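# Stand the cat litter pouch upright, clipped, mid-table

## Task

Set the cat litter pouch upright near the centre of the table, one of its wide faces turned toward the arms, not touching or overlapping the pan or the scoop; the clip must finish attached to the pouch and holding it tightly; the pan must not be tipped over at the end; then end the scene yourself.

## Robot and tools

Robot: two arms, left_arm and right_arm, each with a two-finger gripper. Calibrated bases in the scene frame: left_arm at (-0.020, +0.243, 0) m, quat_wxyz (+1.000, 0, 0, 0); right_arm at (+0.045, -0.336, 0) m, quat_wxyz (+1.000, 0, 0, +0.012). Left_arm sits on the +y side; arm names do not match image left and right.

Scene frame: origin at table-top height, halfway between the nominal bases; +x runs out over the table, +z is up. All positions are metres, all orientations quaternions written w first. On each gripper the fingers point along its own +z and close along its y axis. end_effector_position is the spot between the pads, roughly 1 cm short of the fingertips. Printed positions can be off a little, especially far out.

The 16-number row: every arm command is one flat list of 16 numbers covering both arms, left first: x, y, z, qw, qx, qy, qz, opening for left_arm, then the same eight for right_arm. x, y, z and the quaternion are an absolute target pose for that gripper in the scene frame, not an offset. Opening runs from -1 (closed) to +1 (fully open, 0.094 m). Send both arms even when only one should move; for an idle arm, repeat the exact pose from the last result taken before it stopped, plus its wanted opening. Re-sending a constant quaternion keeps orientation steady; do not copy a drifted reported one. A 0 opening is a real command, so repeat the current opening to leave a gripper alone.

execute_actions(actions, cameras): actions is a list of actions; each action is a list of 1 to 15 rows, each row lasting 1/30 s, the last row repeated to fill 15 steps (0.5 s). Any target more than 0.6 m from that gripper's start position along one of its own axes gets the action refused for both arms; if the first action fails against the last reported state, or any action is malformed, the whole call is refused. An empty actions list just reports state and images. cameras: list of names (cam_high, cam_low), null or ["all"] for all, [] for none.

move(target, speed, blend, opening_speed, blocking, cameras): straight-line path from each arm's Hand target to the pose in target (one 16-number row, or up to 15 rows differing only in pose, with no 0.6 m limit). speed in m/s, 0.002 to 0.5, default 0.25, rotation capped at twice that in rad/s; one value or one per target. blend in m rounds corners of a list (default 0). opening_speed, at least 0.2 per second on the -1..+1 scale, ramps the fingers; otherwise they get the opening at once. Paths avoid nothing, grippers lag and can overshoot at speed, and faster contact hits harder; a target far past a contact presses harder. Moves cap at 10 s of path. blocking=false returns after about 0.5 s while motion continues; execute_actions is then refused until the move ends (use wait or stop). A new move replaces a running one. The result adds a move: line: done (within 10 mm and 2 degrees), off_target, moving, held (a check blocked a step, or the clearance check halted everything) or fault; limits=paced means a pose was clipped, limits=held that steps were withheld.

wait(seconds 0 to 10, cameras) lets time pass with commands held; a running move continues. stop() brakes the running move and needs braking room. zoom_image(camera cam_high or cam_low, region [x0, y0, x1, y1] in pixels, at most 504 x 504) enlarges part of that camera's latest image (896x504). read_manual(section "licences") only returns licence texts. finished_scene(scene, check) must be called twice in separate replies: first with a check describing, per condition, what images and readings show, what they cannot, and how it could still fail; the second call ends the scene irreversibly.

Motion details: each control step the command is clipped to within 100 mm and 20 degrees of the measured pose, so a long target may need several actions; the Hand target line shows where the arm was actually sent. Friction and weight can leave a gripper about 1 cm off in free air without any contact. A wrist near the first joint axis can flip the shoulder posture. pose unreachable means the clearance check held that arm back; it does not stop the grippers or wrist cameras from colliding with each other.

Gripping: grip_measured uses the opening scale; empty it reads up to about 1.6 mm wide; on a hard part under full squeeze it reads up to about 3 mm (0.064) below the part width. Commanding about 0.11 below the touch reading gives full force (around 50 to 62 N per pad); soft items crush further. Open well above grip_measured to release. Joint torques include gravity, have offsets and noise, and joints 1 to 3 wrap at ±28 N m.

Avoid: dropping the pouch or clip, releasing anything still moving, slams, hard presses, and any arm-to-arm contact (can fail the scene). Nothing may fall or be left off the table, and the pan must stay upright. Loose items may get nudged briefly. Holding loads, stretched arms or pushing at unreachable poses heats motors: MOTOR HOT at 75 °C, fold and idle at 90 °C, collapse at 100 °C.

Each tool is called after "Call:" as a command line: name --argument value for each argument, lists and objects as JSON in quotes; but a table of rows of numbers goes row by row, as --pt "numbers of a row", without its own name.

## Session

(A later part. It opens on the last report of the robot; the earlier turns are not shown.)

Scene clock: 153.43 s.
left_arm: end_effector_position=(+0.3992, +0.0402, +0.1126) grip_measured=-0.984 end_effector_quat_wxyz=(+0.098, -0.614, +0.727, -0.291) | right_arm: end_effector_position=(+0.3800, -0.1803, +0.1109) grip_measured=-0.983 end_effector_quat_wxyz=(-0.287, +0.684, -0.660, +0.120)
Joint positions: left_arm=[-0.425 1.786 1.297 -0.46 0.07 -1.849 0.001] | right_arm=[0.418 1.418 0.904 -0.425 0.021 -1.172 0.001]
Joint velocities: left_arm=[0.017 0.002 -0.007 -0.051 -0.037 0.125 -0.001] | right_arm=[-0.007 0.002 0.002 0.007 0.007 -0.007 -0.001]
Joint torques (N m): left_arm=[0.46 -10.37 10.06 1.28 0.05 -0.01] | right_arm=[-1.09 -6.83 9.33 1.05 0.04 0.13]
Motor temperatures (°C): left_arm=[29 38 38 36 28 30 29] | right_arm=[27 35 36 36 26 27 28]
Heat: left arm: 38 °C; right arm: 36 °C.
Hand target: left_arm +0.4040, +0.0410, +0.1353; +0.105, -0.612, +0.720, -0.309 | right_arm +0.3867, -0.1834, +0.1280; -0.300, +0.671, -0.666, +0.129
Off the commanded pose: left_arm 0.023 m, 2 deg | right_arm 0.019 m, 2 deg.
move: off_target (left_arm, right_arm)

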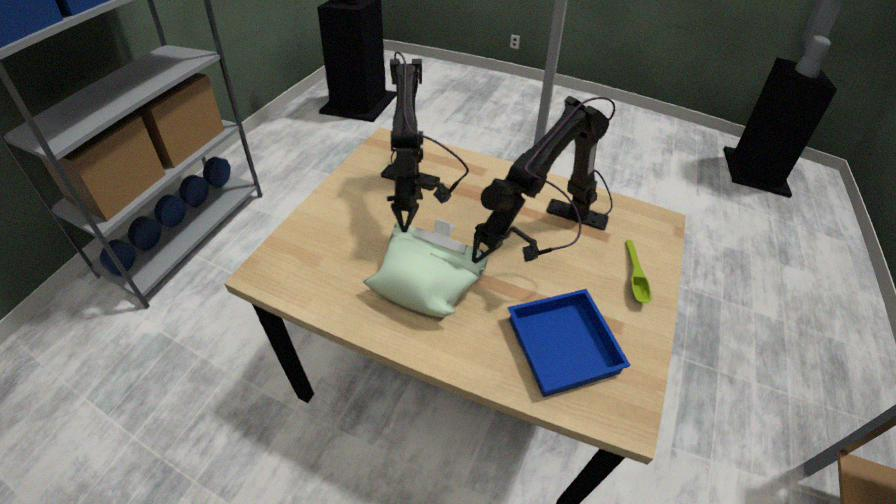

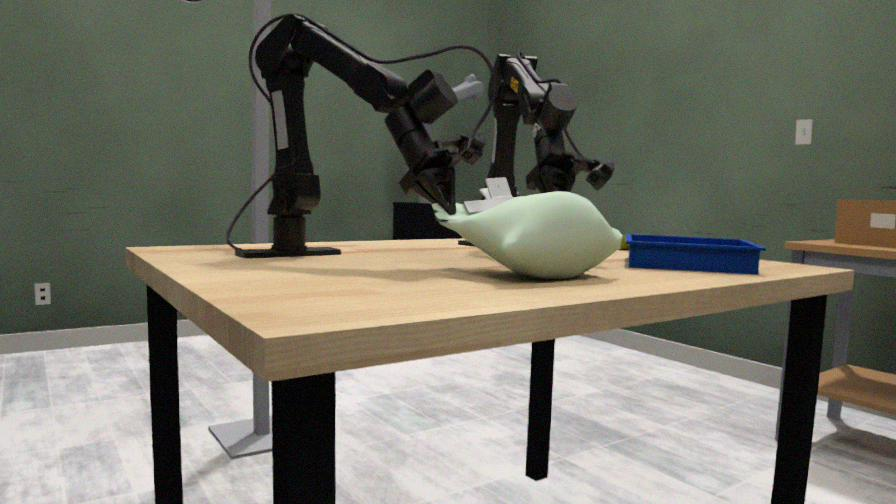

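Call:
move --target '[0.389, 0.041, 0.190, -0.01358, -0.65311, 0.73329, -0.18858, -1.0, 0.372, -0.183, 0.182, 0.18906, -0.67979, 0.70863, -0.00126, -1.0]' --speed 0.05

Call:
zoom_image --camera "cam_high" --region '[360, 180, 520, 320]'

Call:
zoom_image --camera "cam_low" --region '[400, 130, 660, 300]'

Scene clock: 157.70 s.
left_arm: end_effector_position=(+0.3864, +0.0415, +0.1772) grip_measured=-0.984 end_effector_quat_wxyz=(-0.012, -0.655, +0.735, -0.174) | right_arm: end_effector_position=(+0.3710, -0.1791, +0.1752) grip_measured=-0.983 end_effector_quat_wxyz=(-0.194, +0.685, -0.702, +0.002)
Joint positions: left_arm=[-0.395 2.007 1.981 -1.237 0.171 -1.877 0.001] | right_arm=[0.35 1.577 1.428 -1.057 -0.145 -1.146 0.001]
Joint velocities: left_arm=[-0.002 0.017 0.017 -0.007 0.007 -0.037 -0.001] | right_arm=[0.002 0.017 0.002 -0.095 0.051 0.022 -0.001]
Joint torques (N m): left_arm=[0.61 -9.83 10.26 0.79 0.24 -0.01] | right_arm=[-0.88 -6 9.05 0.49 -0.1 0.11]
Motor temperatures (°C): left_arm=[29 39 39 35 28 30 29] | right_arm=[27 35 37 36 26 27 28]
Heat: left arm: 39 °C; right arm: 37 °C.
Hand target: left_arm +0.3892, +0.0408, +0.1914; -0.012, -0.655, +0.731, -0.189 | right_arm +0.3720, -0.1832, +0.1812; -0.190, +0.678, -0.710, +0.002
Off the commanded pose: left_arm 0.013 m, 2 deg | right_arm 0.008 m, 1 deg.
move: off_target (left_arm)

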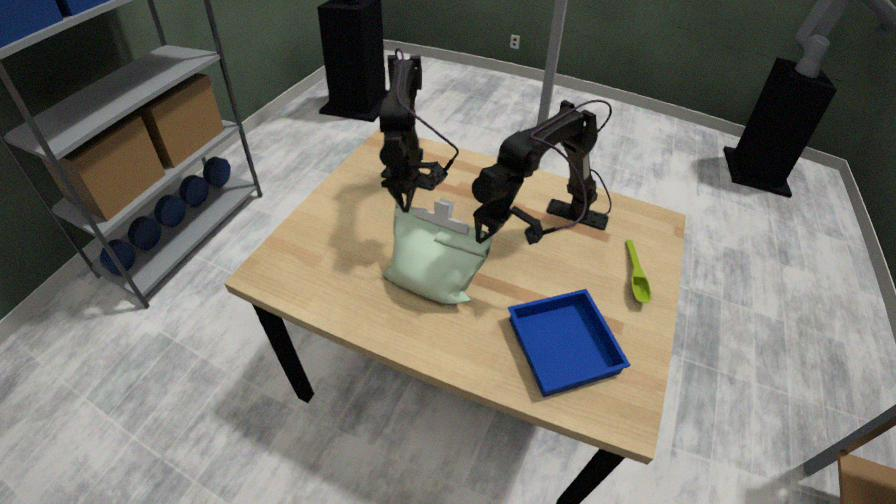

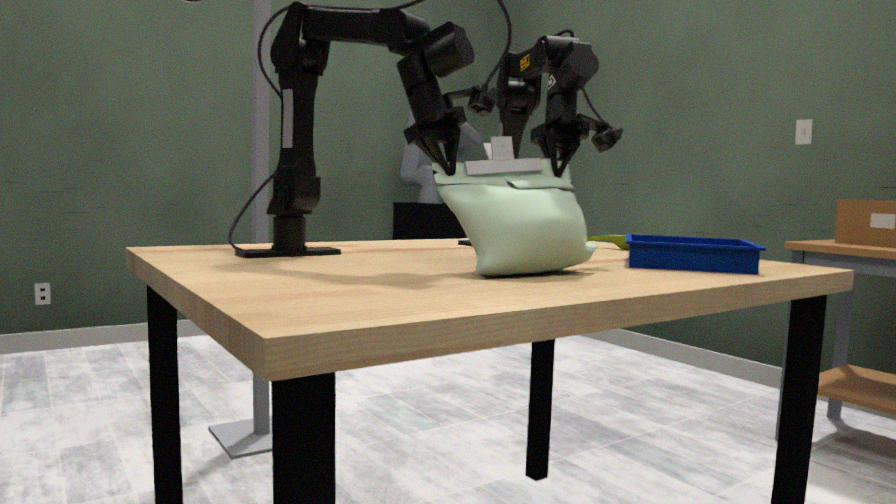

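Scaled by 3.150.

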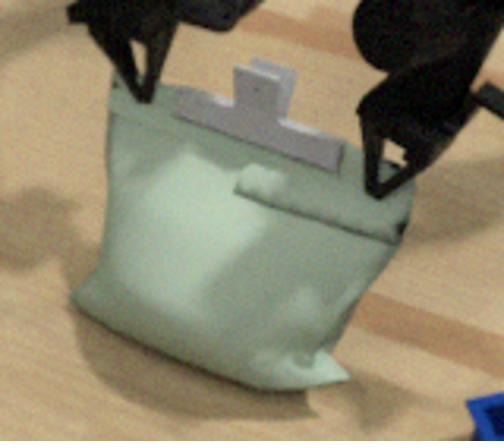

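Scaled by 1.938.

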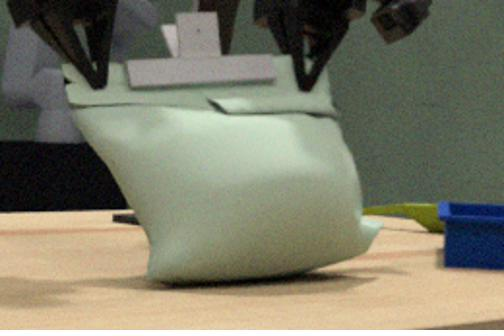

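Call:
move --target '[0.378, 0.041, 0.243, -0.04326, -0.66073, 0.73263, -0.15746, -1.0, 0.361, -0.183, 0.232, 0.16036, -0.67853, 0.71617, 0.03076, -1.0]' --speed 0.05

Call:
zoom_image --camera "cam_low" --region '[400, 110, 660, 300]'

Scene clock: 159.43 s.
left_arm: end_effector_position=(+0.3728, +0.0405, +0.2171) grip_measured=-0.984 end_effector_quat_wxyz=(-0.049, -0.663, +0.734, -0.140) | right_arm: end_effector_position=(+0.3549, -0.1812, +0.2179) grip_measured=-0.983 end_effector_quat_wxyz=(-0.145, +0.685, -0.713, -0.037)
Joint positions: left_arm=[-0.394 2.147 2.385 -1.593 0.207 -1.886 0.001] | right_arm=[0.344 1.667 1.728 -1.39 -0.18 -1.142 0.001]
Joint velocities: left_arm=[0.012 -0.037 -0.012 0.051 0.022 -0.066 0] | right_arm=[0.012 -0.007 -0.012 -0.095 0.022 0.007 -0.001]
Joint torques (N m): left_arm=[0.57 -12.34 9.76 0.85 0.21 -0.09] | right_arm=[-1.14 -6.9 9.76 0.45 -0.23 0.1]
Motor temperatures (°C): left_arm=[29 39 40 35 28 30 29] | right_arm=[27 35 37 35 26 27 28]
Heat: left arm: 40 °C; right arm: 37 °C.
Hand target: left_arm +0.3774, +0.0412, +0.2426; -0.034, -0.660, +0.729, -0.178 | right_arm +0.3604, -0.1831, +0.2316; -0.161, +0.678, -0.716, -0.030
Off the commanded pose: left_arm 0.026 m, 2 deg | right_arm 0.015 m, 2 deg.
joint read past its limit (left arm) — joint 4 (wrist pitch), lower limit.
joint sent to its limit (left arm) — joint 4 (wrist pitch), lower limit. The joint targets are off in orientation, not in position.
move: off_target (left_arm, right_arm)

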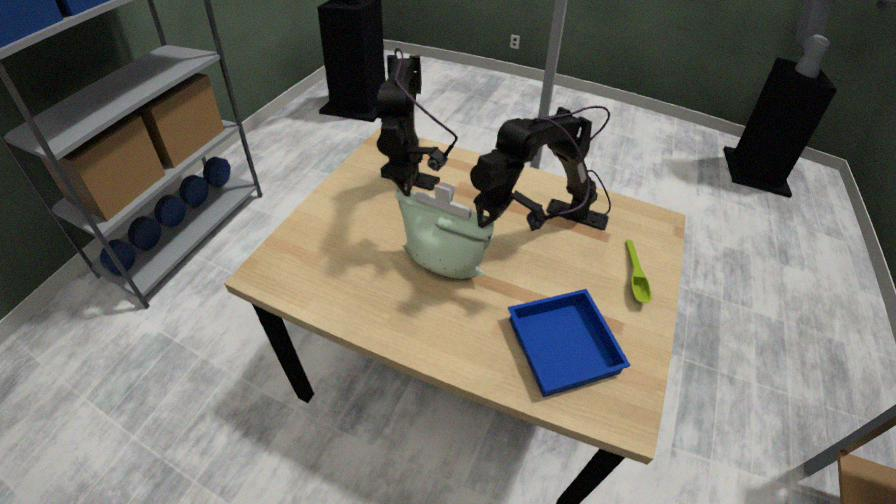

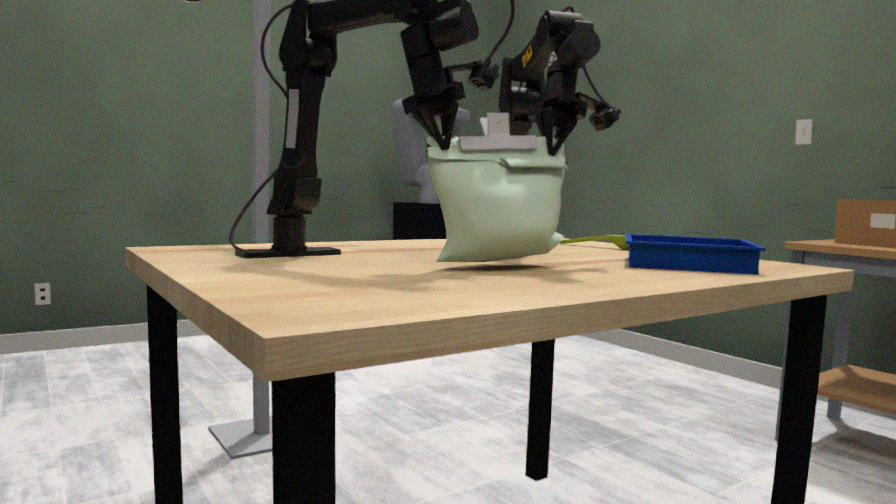

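Scaled by 1.938.

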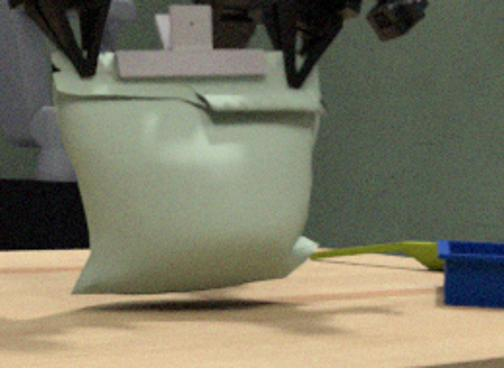

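Call:
move --target '[0.320, 0.073, 0.242, -0.0251, -0.6673, 0.7204, -0.1873, -1.0, 0.307, -0.150, 0.232, 0.1890, -0.6935, 0.6952, 0.0025, -1.0]' --speed 0.05 --cameras '["cam_low"]'

Scene clock: 162.67 s.
left_arm: end_effector_position=(+0.3179, +0.0723, +0.2175) grip_measured=-0.984 end_effector_quat_wxyz=(+0.045, +0.671, -0.725, +0.146) | right_arm: end_effector_position=(+0.3046, -0.1482, +0.2200) grip_measured=-0.983 end_effector_quat_wxyz=(-0.160, +0.699, -0.697, -0.018)
Joint positions: left_arm=[-0.373 1.81 1.896 -1.43 0.207 -1.889 0.001] | right_arm=[0.54 1.51 1.567 -1.321 -0.106 -0.993 0.001]
Joint velocities: left_arm=[-0.012 -0.012 -0.002 -0.007 -0.037 -0.007 0] | right_arm=[-0.017 -0.012 -0.007 -0.095 0.066 0.051 -0.001]
Joint torques (N m): left_arm=[0.64 -12.4 6.82 1.15 0.21 -0.09] | right_arm=[0.28 -8.53 5.79 0.95 0.13 0.09]
Motor temperatures (°C): left_arm=[29 41 39 35 28 30 29] | right_arm=[27 36 37 35 26 27 28]
Heat: left arm: 41 °C; right arm: 37 °C.
Hand target: left_arm +0.3197, +0.0736, +0.2423; +0.026, +0.667, -0.721, +0.187 | right_arm +0.3062, -0.1489, +0.2325; -0.187, +0.694, -0.695, -0.005
Off the commanded pose: left_arm 0.025 m, 5 deg | right_arm 0.012 m, 4 deg.
move: off_target (left_arm, right_arm)
Images, in order (width x height): cam_low 896x504.

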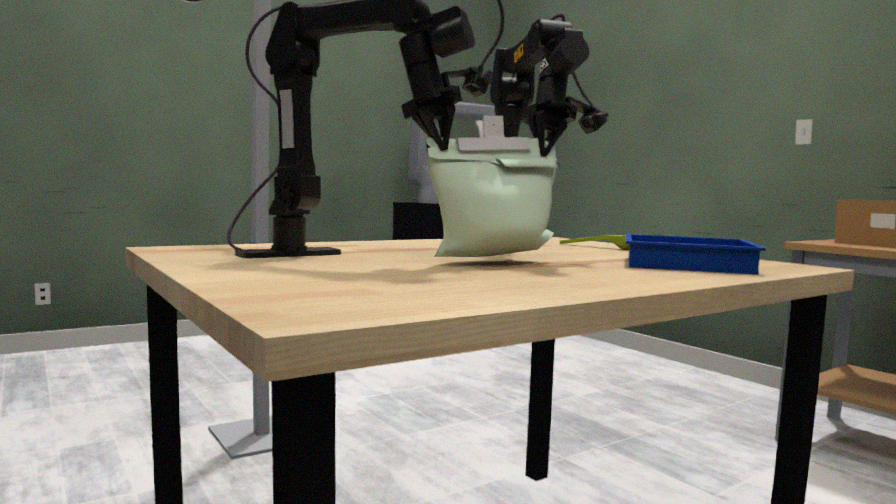

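Call:
move --target '[0.262, 0.111, 0.240, -0.00617, -0.68139, 0.70709, -0.18897, -1.0, 0.261, -0.112, 0.229, 0.18897, -0.70709, 0.68139, 0.00617, -1.0]' --speed 0.05

Call:
zoom_image --camera "cam_low" --region '[390, 90, 650, 290]'

Call:
zoom_image --camera "cam_high" --region '[370, 140, 540, 280]'

Scene clock: 164.90 s.
left_arm: end_effector_position=(+0.2585, +0.1114, +0.2206) grip_measured=-0.984 end_effector_quat_wxyz=(+0.026, +0.685, -0.712, +0.149) | right_arm: end_effector_position=(+0.2583, -0.1082, +0.2193) grip_measured=-0.983 end_effector_quat_wxyz=(-0.164, +0.713, -0.681, -0.021)
Joint positions: left_arm=[-0.341 1.517 1.586 -1.393 0.178 -1.895 0.001] | right_arm=[0.763 1.458 1.513 -1.296 -0.049 -0.822 0.001]
Joint velocities: left_arm=[-0.007 -0.007 -0.002 -0.051 -0.022 0.022 0] | right_arm=[0.002 -0.007 0.002 -0.051 -0.037 0.022 0]
Joint torques (N m): left_arm=[0.54 -9.22 6.82 1.2 0.14 -0.01] | right_arm=[0.55 -7.92 5.75 0.95 0.24 0.11]
Motor temperatures (°C): left_arm=[29 41 39 35 28 30 29] | right_arm=[27 36 37 35 26 27 29]
Heat: left arm: 41 °C; right arm: 37 °C.
Hand target: left_arm +0.2620, +0.1113, +0.2403; +0.007, +0.681, -0.708, +0.190 | right_arm +0.2602, -0.1111, +0.2292; -0.187, +0.707, -0.682, -0.009
Off the commanded pose: left_arm 0.020 m, 5 deg | right_arm 0.011 m, 3 deg.
move: off_target (left_arm, right_arm)

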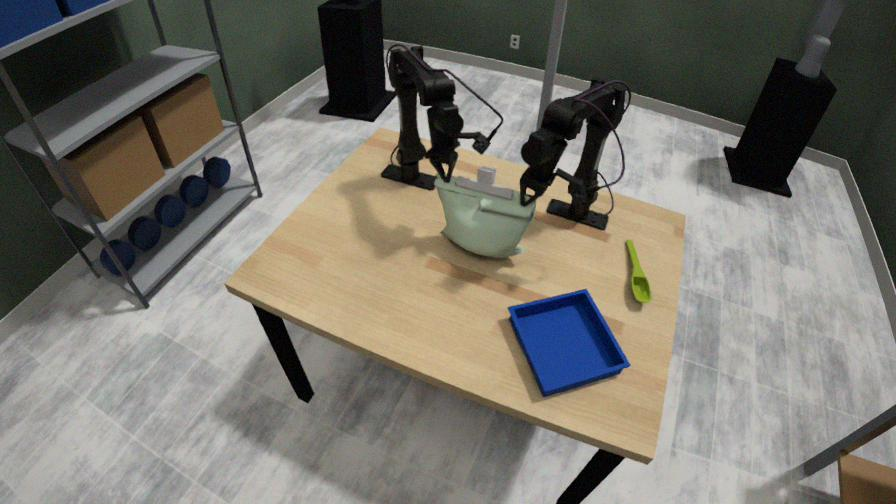

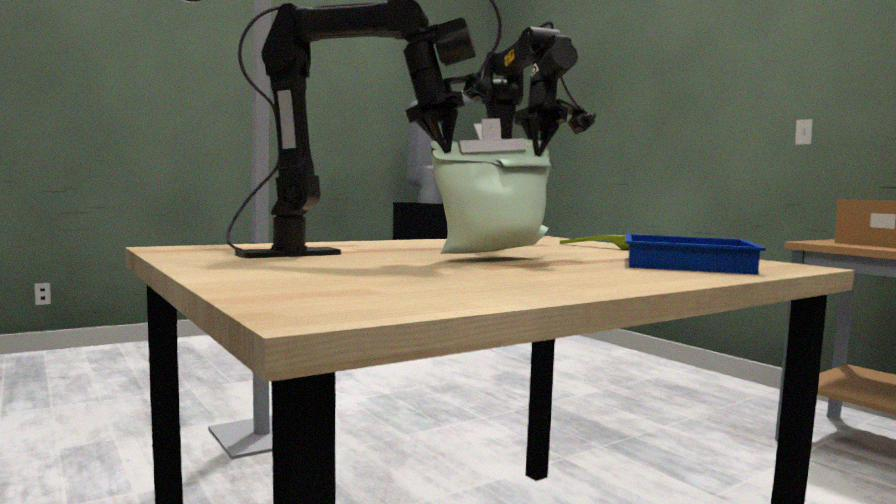

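Scaled by 1.938.

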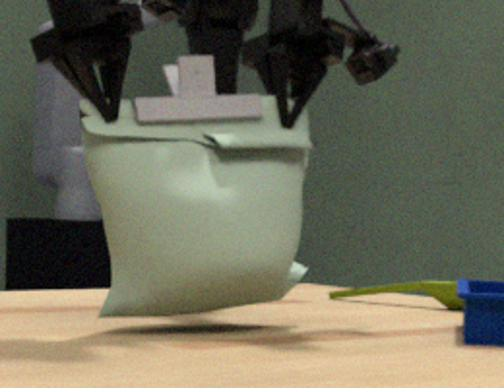

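Scaled by 2.965.

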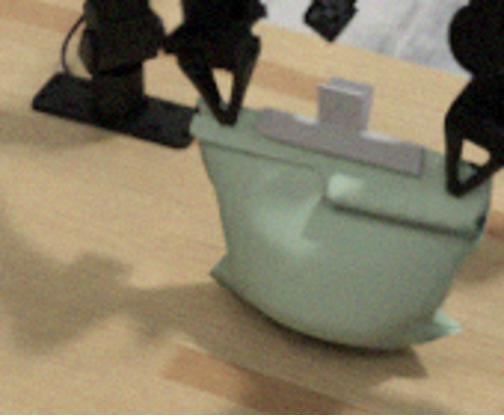

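Call:
move --target '[0.262, 0.111, 0.207, -0.03703, -0.68899, 0.70613, -0.15903, -1.0, 0.262, -0.111, 0.198, 0.15903, -0.70613, 0.68899, 0.03703, -1.0]' --speed 0.03

Call:
zoom_image --camera "cam_low" --region '[390, 90, 650, 290]'

Call:
zoom_image --camera "cam_high" --region '[370, 140, 540, 280]'

Scene clock: 167.10 s.
left_arm: end_effector_position=(+0.2562, +0.1139, +0.2007) grip_measured=-0.984 end_effector_quat_wxyz=(+0.040, +0.692, -0.708, +0.137) | right_arm: end_effector_position=(+0.2599, -0.1057, +0.2009) grip_measured=-0.983 end_effector_quat_wxyz=(-0.161, +0.709, -0.685, -0.042)
Joint positions: left_arm=[-0.326 1.517 1.51 -1.352 0.195 -1.895 0.001] | right_arm=[0.738 1.458 1.438 -1.23 -0.096 -0.828 0.001]
Joint velocities: left_arm=[-0.002 0.002 -0.007 -0.037 0.051 -0.081 0] | right_arm=[-0.017 0.002 -0.012 -0.037 -0.037 0.022 0]
Joint torques (N m): left_arm=[0.4 -5.87 6.82 1.07 0.29 0.03] | right_arm=[-1.11 -5.75 4.9 0.78 0 -0.09]
Motor temperatures (°C): left_arm=[29 40 39 35 28 30 29] | right_arm=[27 36 36 35 26 27 29]
Heat: left arm: 40 °C; right arm: 36 °C.
Hand target: left_arm +0.2617, +0.1111, +0.2072; +0.037, +0.689, -0.706, +0.159 | right_arm +0.2622, -0.1110, +0.1982; -0.159, +0.706, -0.689, -0.037
Off the commanded pose: left_arm 0.009 m, 3 deg | right_arm 0.006 m, 1 deg.
move: off_target (left_arm)

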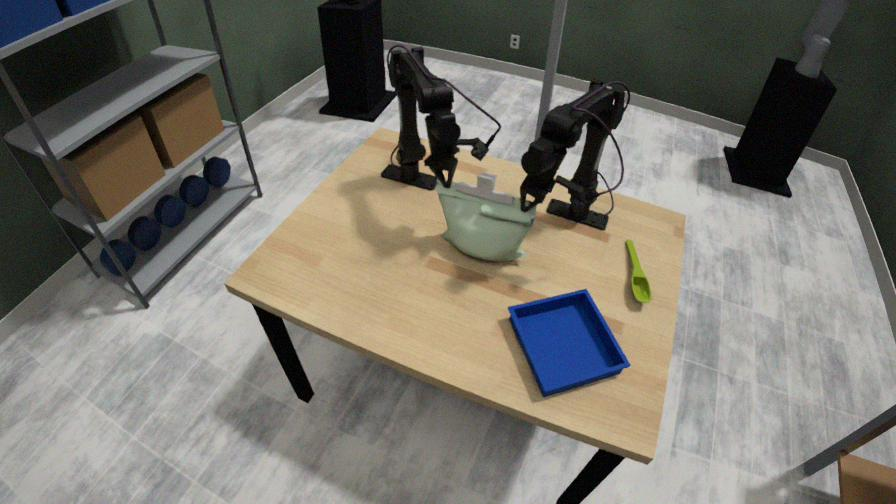

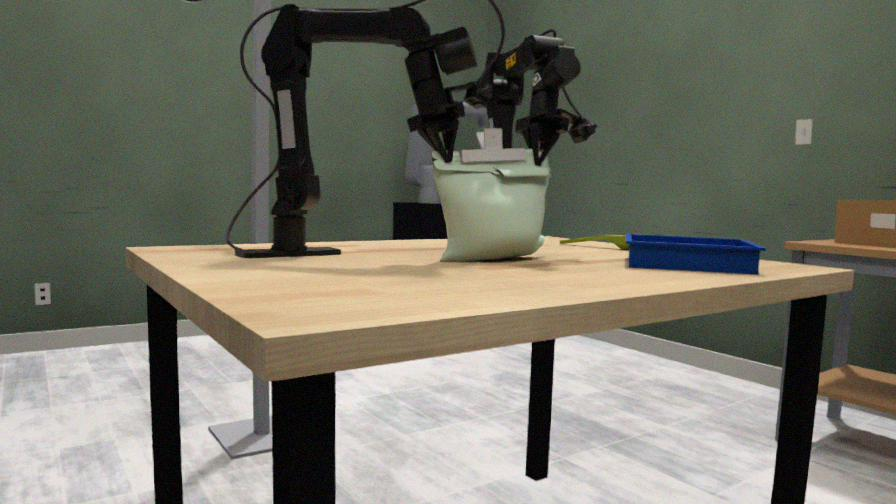

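Scaled by 1.938.

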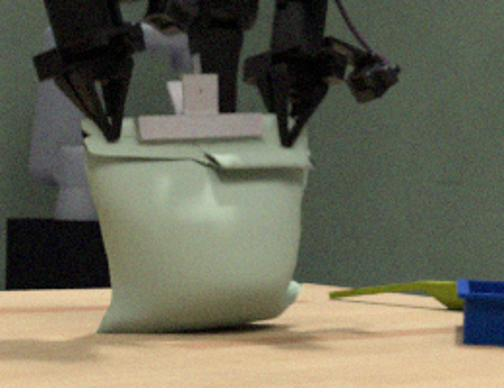

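Scaled by 2.965.

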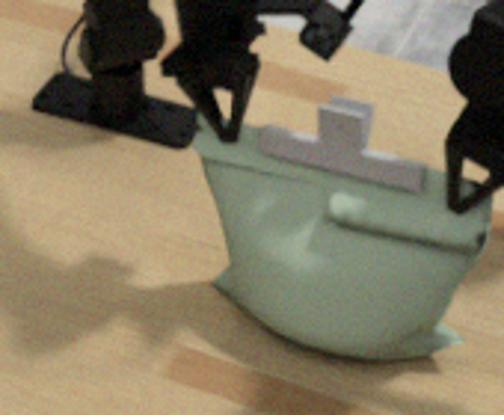

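Call:
move --target '[0.263, 0.111, 0.180, -0.03703, -0.68899, 0.70613, -0.15903, -1.0, 0.263, -0.110, 0.175, 0.15903, -0.70613, 0.68899, 0.03703, -1.0]' --speed 0.02

Call:
zoom_image --camera "cam_low" --region '[390, 90, 650, 290]'

Call:
zoom_image --camera "cam_high" --region '[370, 140, 540, 280]'

Scene clock: 169.13 s.
left_arm: end_effector_position=(+0.2626, +0.1140, +0.1781) grip_measured=-0.984 end_effector_quat_wxyz=(+0.035, +0.693, -0.705, +0.146) | right_arm: end_effector_position=(+0.2637, -0.1024, +0.1803) grip_measured=-0.983 end_effector_quat_wxyz=(-0.168, +0.708, -0.684, -0.043)
Joint positions: left_arm=[-0.319 1.504 1.402 -1.237 0.196 -1.894 0.001] | right_arm=[0.736 1.451 1.344 -1.13 -0.098 -0.829 0.001]
Joint velocities: left_arm=[0.017 -0.007 0.017 -0.11 -0.125 -0.037 0] | right_arm=[-0.002 -0.007 -0.017 -0.051 0.051 0.022 -0.001]
Joint torques (N m): left_arm=[0.24 -6.24 5.41 1.06 0.34 0.05] | right_arm=[-1.03 -5.74 4.56 0.7 0 -0.04]
Motor temperatures (°C): left_arm=[29 39 39 35 28 30 29] | right_arm=[27 36 36 35 26 27 29]
Heat: left arm: 39 °C; right arm: 36 °C.
Hand target: left_arm +0.2627, +0.1110, +0.1799; +0.038, +0.689, -0.706, +0.159 | right_arm +0.2630, -0.1098, +0.1751; -0.159, +0.706, -0.689, -0.037
Off the commanded pose: left_arm 0.004 m, 2 deg | right_arm 0.009 m, 1 deg.
move: done

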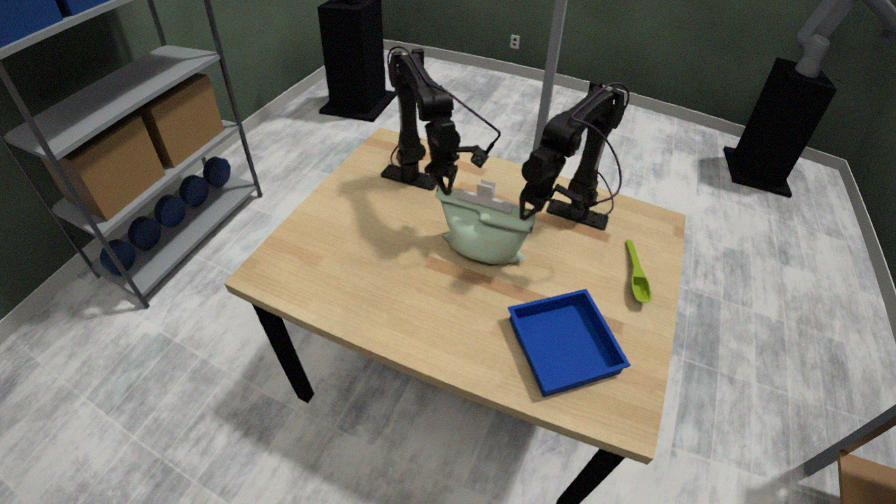

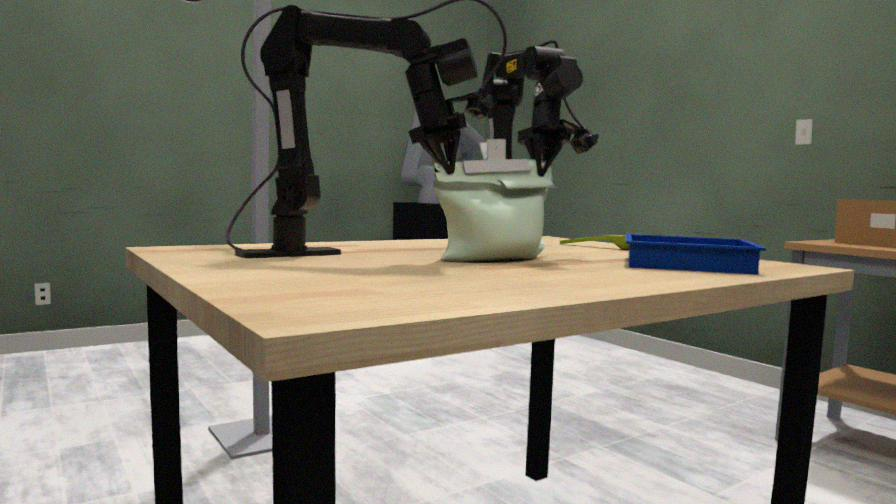

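Scaled by 1.938.

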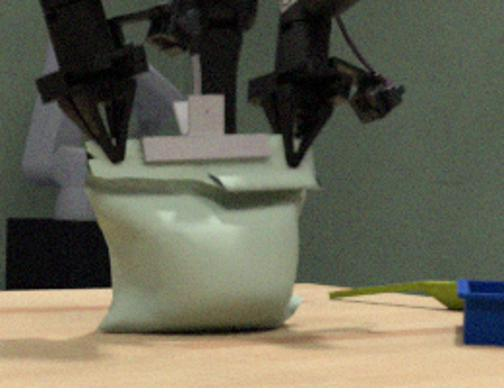

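Scaled by 2.965.

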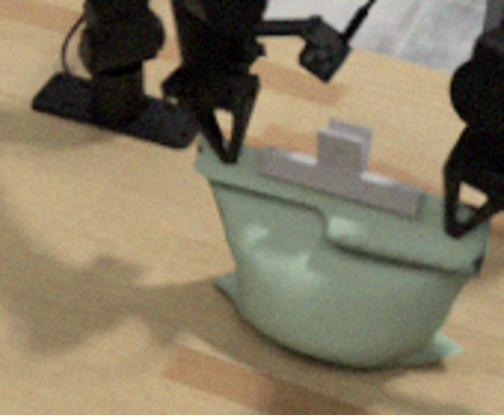

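Call:
move --target '[0.263, 0.111, 0.175, -0.03703, -0.68899, 0.70613, -0.15903, -1.0, 0.263, -0.110, 0.168, 0.15903, -0.70613, 0.68899, 0.03703, -1.0]' --speed 0.02 --cameras '["cam_low"]'

Scene clock: 170.30 s.
left_arm: end_effector_position=(+0.2612, +0.1153, +0.1725) grip_measured=-0.984 end_effector_quat_wxyz=(+0.036, +0.694, -0.705, +0.141) | right_arm: end_effector_position=(+0.2653, -0.1011, +0.1733) grip_measured=-0.983 end_effector_quat_wxyz=(-0.170, +0.708, -0.684, -0.042)
Joint positions: left_arm=[-0.317 1.504 1.382 -1.227 0.193 -1.894 0.001] | right_arm=[0.736 1.451 1.314 -1.095 -0.098 -0.829 0.001]
Joint velocities: left_arm=[0.007 -0.002 -0.002 0.022 -0.066 0.022 0] | right_arm=[0.002 0.012 -0.007 0.022 -0.007 -0.051 -0.001]
Joint torques (N m): left_arm=[-0.09 -6.41 5.52 1.15 0.36 0.04] | right_arm=[-0.88 -6.09 4.57 0.62 0.05 -0.01]
Motor temperatures (°C): left_arm=[29 39 39 35 28 30 29] | right_arm=[27 36 36 34 26 27 29]
Heat: left arm: 39 °C; right arm: 36 °C.
Hand target: left_arm +0.2629, +0.1111, +0.1751; +0.037, +0.689, -0.706, +0.159 | right_arm +0.2629, -0.1098, +0.1679; -0.159, +0.706, -0.689, -0.037
Off the commanded pose: left_arm 0.005 m, 2 deg | right_arm 0.011 m, 2 deg.
move: off_target (right_arm)
Images, in order (width x height): cam_low 896x504.

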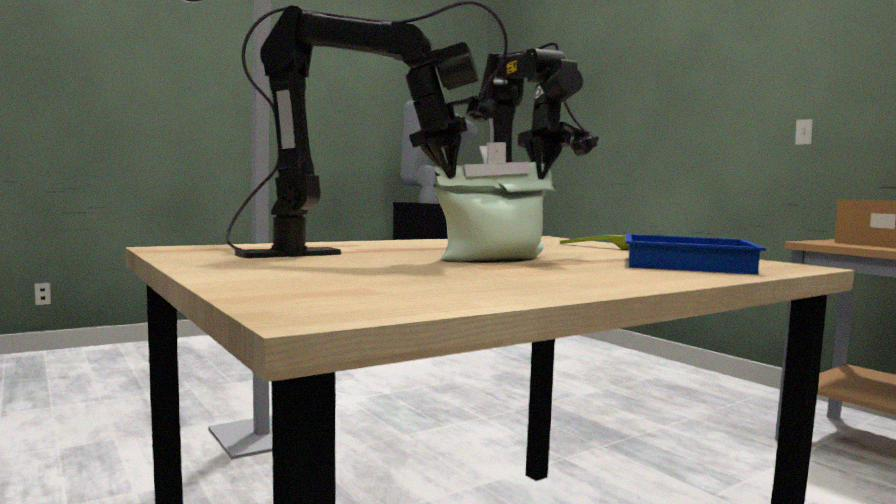

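Call:
move --target '[0.263, 0.111, 0.175, -0.03703, -0.68899, 0.70613, -0.15903, -0.75, 0.263, -0.110, 0.168, 0.15903, -0.70613, 0.68899, 0.03703, -0.75]' --speed 0.02 --opening_speed 0.2

Call:
zoom_image --camera "cam_low" --region '[390, 90, 650, 290]'

Call:
zoom_image --camera "cam_high" --region '[370, 140, 540, 280]'

Scene clock: 171.90 s.
left_arm: end_effector_position=(+0.2639, +0.1120, +0.1738) grip_measured=-0.751 end_effector_quat_wxyz=(+0.039, +0.692, -0.705, +0.151) | right_arm: end_effector_position=(+0.2662, -0.1029, +0.1715) grip_measured=-0.752 end_effector_quat_wxyz=(-0.168, +0.708, -0.685, -0.037)
Joint positions: left_arm=[-0.317 1.504 1.382 -1.212 0.206 -1.894 0.012] | right_arm=[0.736 1.451 1.309 -1.093 -0.087 -0.829 0.012]
Joint velocities: left_arm=[-0.017 -0.007 -0.007 -0.022 -0.007 0.051 -0.001] | right_arm=[0.007 -0.007 -0.007 -0.037 -0.066 -0.095 0.001]
Joint torques (N m): left_arm=[-0.09 -6.39 5.5 1.02 0.16 0.06] | right_arm=[-0.85 -6.02 4.89 0.62 -0.08 -0.04]
Motor temperatures (°C): left_arm=[29 39 39 35 28 30 29] | right_arm=[27 36 36 34 26 27 29]
Heat: left arm: 39 °C; right arm: 36 °C.
Hand target: left_arm +0.2630, +0.1110, +0.1749; +0.037, +0.689, -0.706, +0.159 | right_arm +0.2630, -0.1097, +0.1680; -0.159, +0.706, -0.689, -0.037
Off the commanded pose: left_arm 0.002 m, 1 deg | right_arm 0.009 m, 1 deg.
move: done

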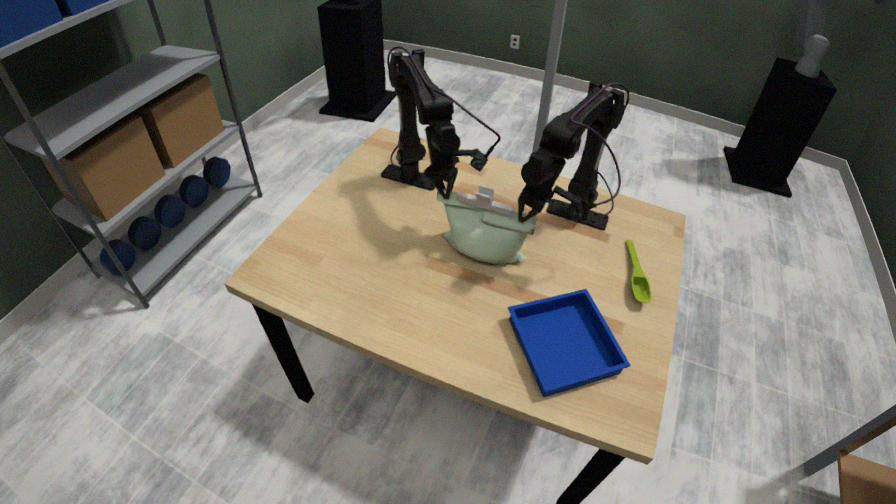

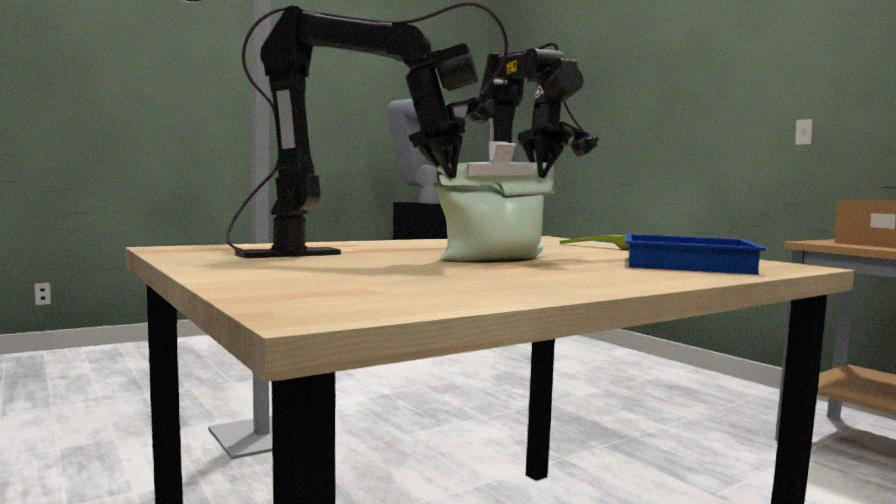

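Scaled by 1.938.

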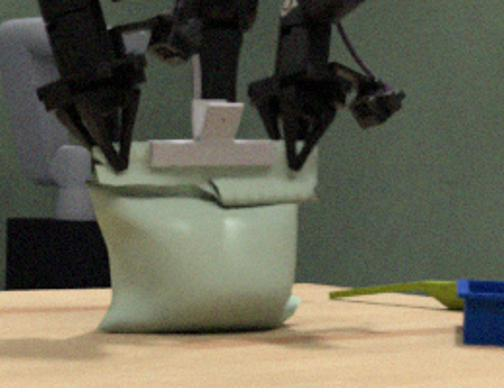

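Scaled by 2.965.

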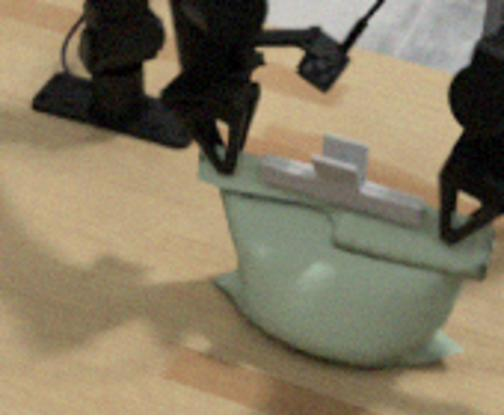

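Call:
move --target '[0.263, 0.111, 0.175, -0.03703, -0.68899, 0.70613, -0.15903, -0.45, 0.263, -0.110, 0.168, 0.15903, -0.70613, 0.68899, 0.03703, -0.45]' --speed 0.02 --opening_speed 0.2

Call:
zoom_image --camera "cam_low" --region '[390, 90, 650, 290]'

Call:
zoom_image --camera "cam_high" --region '[370, 140, 540, 280]'

Scene clock: 173.77 s.
left_arm: end_effector_position=(+0.2659, +0.1108, +0.1745) grip_measured=-0.451 end_effector_quat_wxyz=(+0.038, +0.691, -0.705, +0.156) | right_arm: end_effector_position=(+0.2661, -0.1030, +0.1714) grip_measured=-0.452 end_effector_quat_wxyz=(-0.168, +0.708, -0.685, -0.037)
Joint positions: left_arm=[-0.317 1.504 1.382 -1.202 0.209 -1.894 0.026] | right_arm=[0.736 1.451 1.309 -1.094 -0.087 -0.829 0.026]
Joint velocities: left_arm=[-0.017 0.022 -0.017 0.022 0.037 0.007 0.001] | right_arm=[0.007 -0.012 -0.022 -0.051 0.022 -0.022 -0.001]
Joint torques (N m): left_arm=[-0.24 -6.41 5.39 0.92 0.14 0.03] | right_arm=[-0.92 -5.91 5 0.66 -0.12 -0.07]
Motor temperatures (°C): left_arm=[29 39 38 34 28 30 29] | right_arm=[27 36 35 34 26 27 28]
Heat: left arm: 39 °C; right arm: 36 °C.
Hand target: left_arm +0.2631, +0.1110, +0.1749; +0.037, +0.689, -0.706, +0.159 | right_arm +0.2629, -0.1098, +0.1680; -0.159, +0.706, -0.689, -0.037
Off the commanded pose: left_arm 0.003 m, 0 deg | right_arm 0.008 m, 1 deg.
move: done

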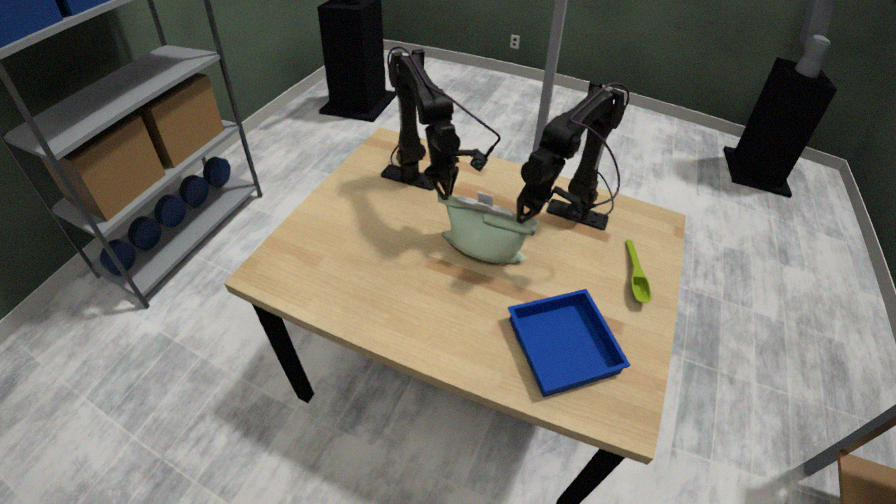

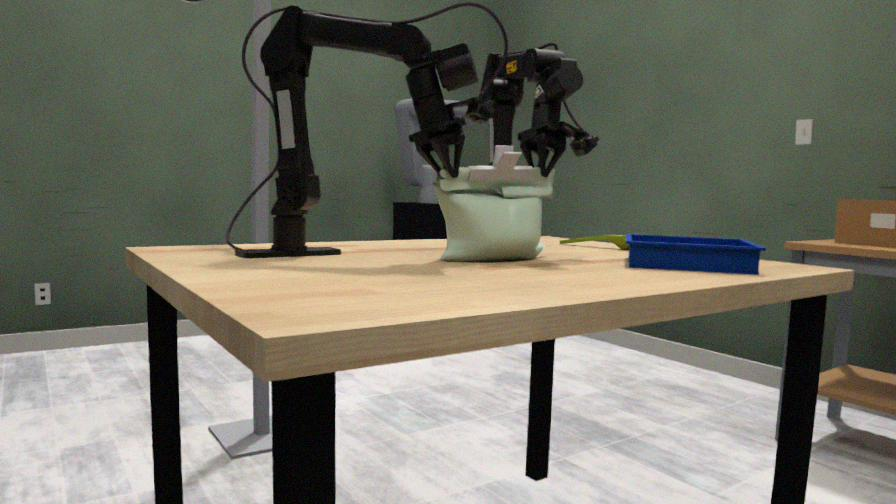

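Scaled by 1.938.

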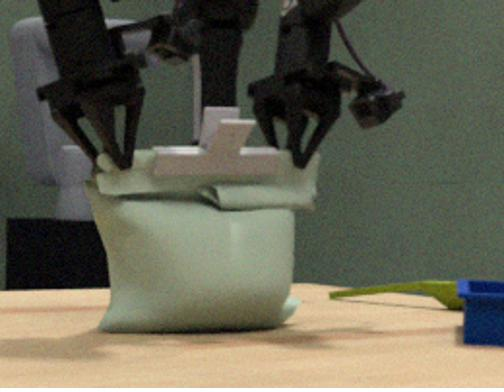

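Scaled by 2.965.

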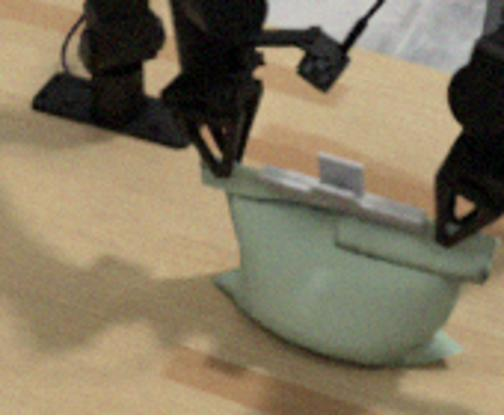

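Call:
move --target '[0.254, 0.125, 0.222, -0.03703, -0.68899, 0.70613, -0.15903, -0.35, 0.253, -0.125, 0.217, 0.15903, -0.70613, 0.68899, 0.03703, -0.35]' --speed 0.03 --opening_speed 0.2

Call:
zoom_image --camera "cam_low" --region '[390, 90, 650, 290]'

Call:
zoom_image --camera "cam_high" --region '[370, 140, 540, 280]'

Scene clock: 176.63 s.
left_arm: end_effector_position=(+0.2572, +0.1226, +0.2103) grip_measured=-0.351 end_effector_quat_wxyz=(+0.043, +0.691, -0.706, +0.149) | right_arm: end_effector_position=(+0.2511, -0.1240, +0.2030) grip_measured=-0.352 end_effector_quat_wxyz=(-0.141, +0.709, -0.690, -0.036)
Joint positions: left_arm=[-0.283 1.504 1.531 -1.375 0.22 -1.857 0.03] | right_arm=[0.719 1.427 1.433 -1.296 -0.087 -0.842 0.03]
Joint velocities: left_arm=[-0.007 -0.012 -0.007 -0.095 -0.037 0.022 -0.001] | right_arm=[-0.002 -0.002 -0.022 -0.022 0.022 0.007 0.001]
Joint torques (N m): left_arm=[0.64 -6.61 8.25 0.59 0.14 0.04] | right_arm=[-1.05 -6.12 8.51 0.52 -0.14 -0.04]
Motor temperatures (°C): left_arm=[29 39 39 34 28 30 29] | right_arm=[27 37 36 34 26 27 28]
Heat: left arm: 39 °C; right arm: 37 °C.
Hand target: left_arm +0.2547, +0.1247, +0.2220; +0.037, +0.689, -0.706, +0.160 | right_arm +0.2524, -0.1250, +0.2167; -0.159, +0.706, -0.689, -0.037
Off the commanded pose: left_arm 0.012 m, 1 deg | right_arm 0.014 m, 2 deg.
move: off_target (left_arm, right_arm)

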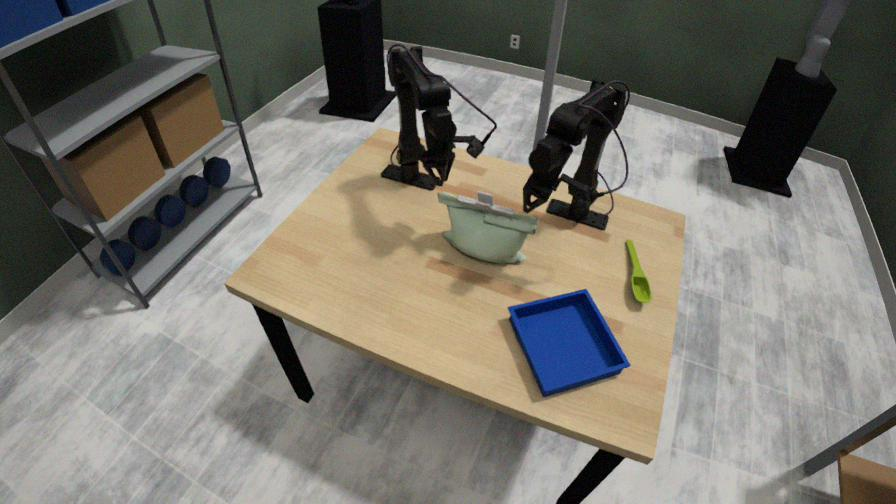

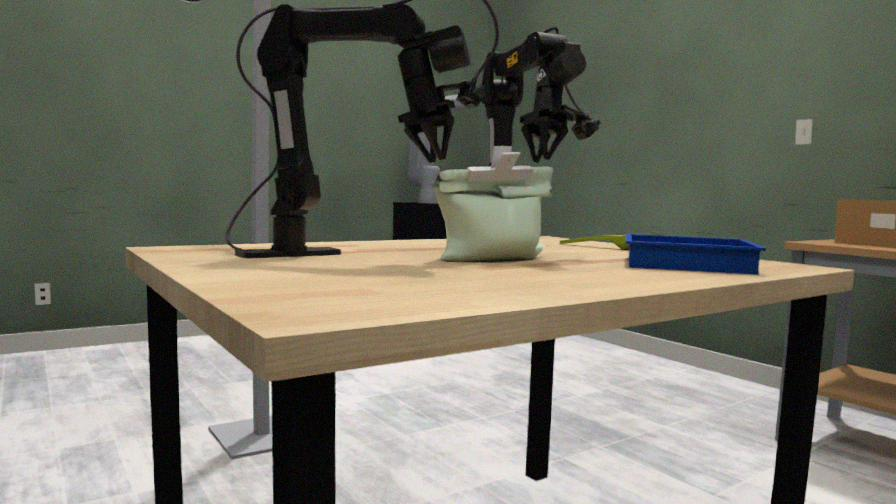

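Scaled by 1.938.

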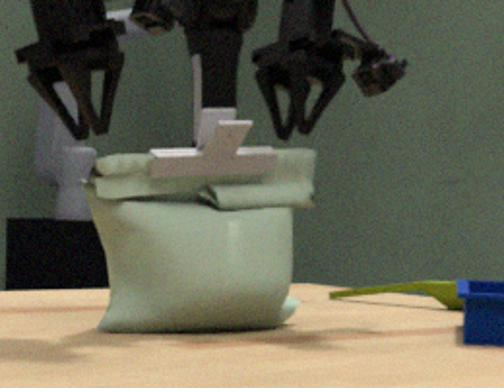

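Scaled by 2.965.

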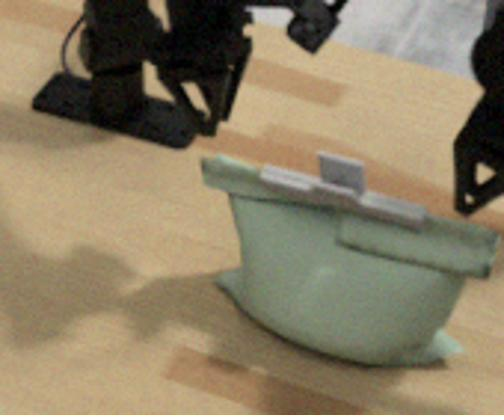

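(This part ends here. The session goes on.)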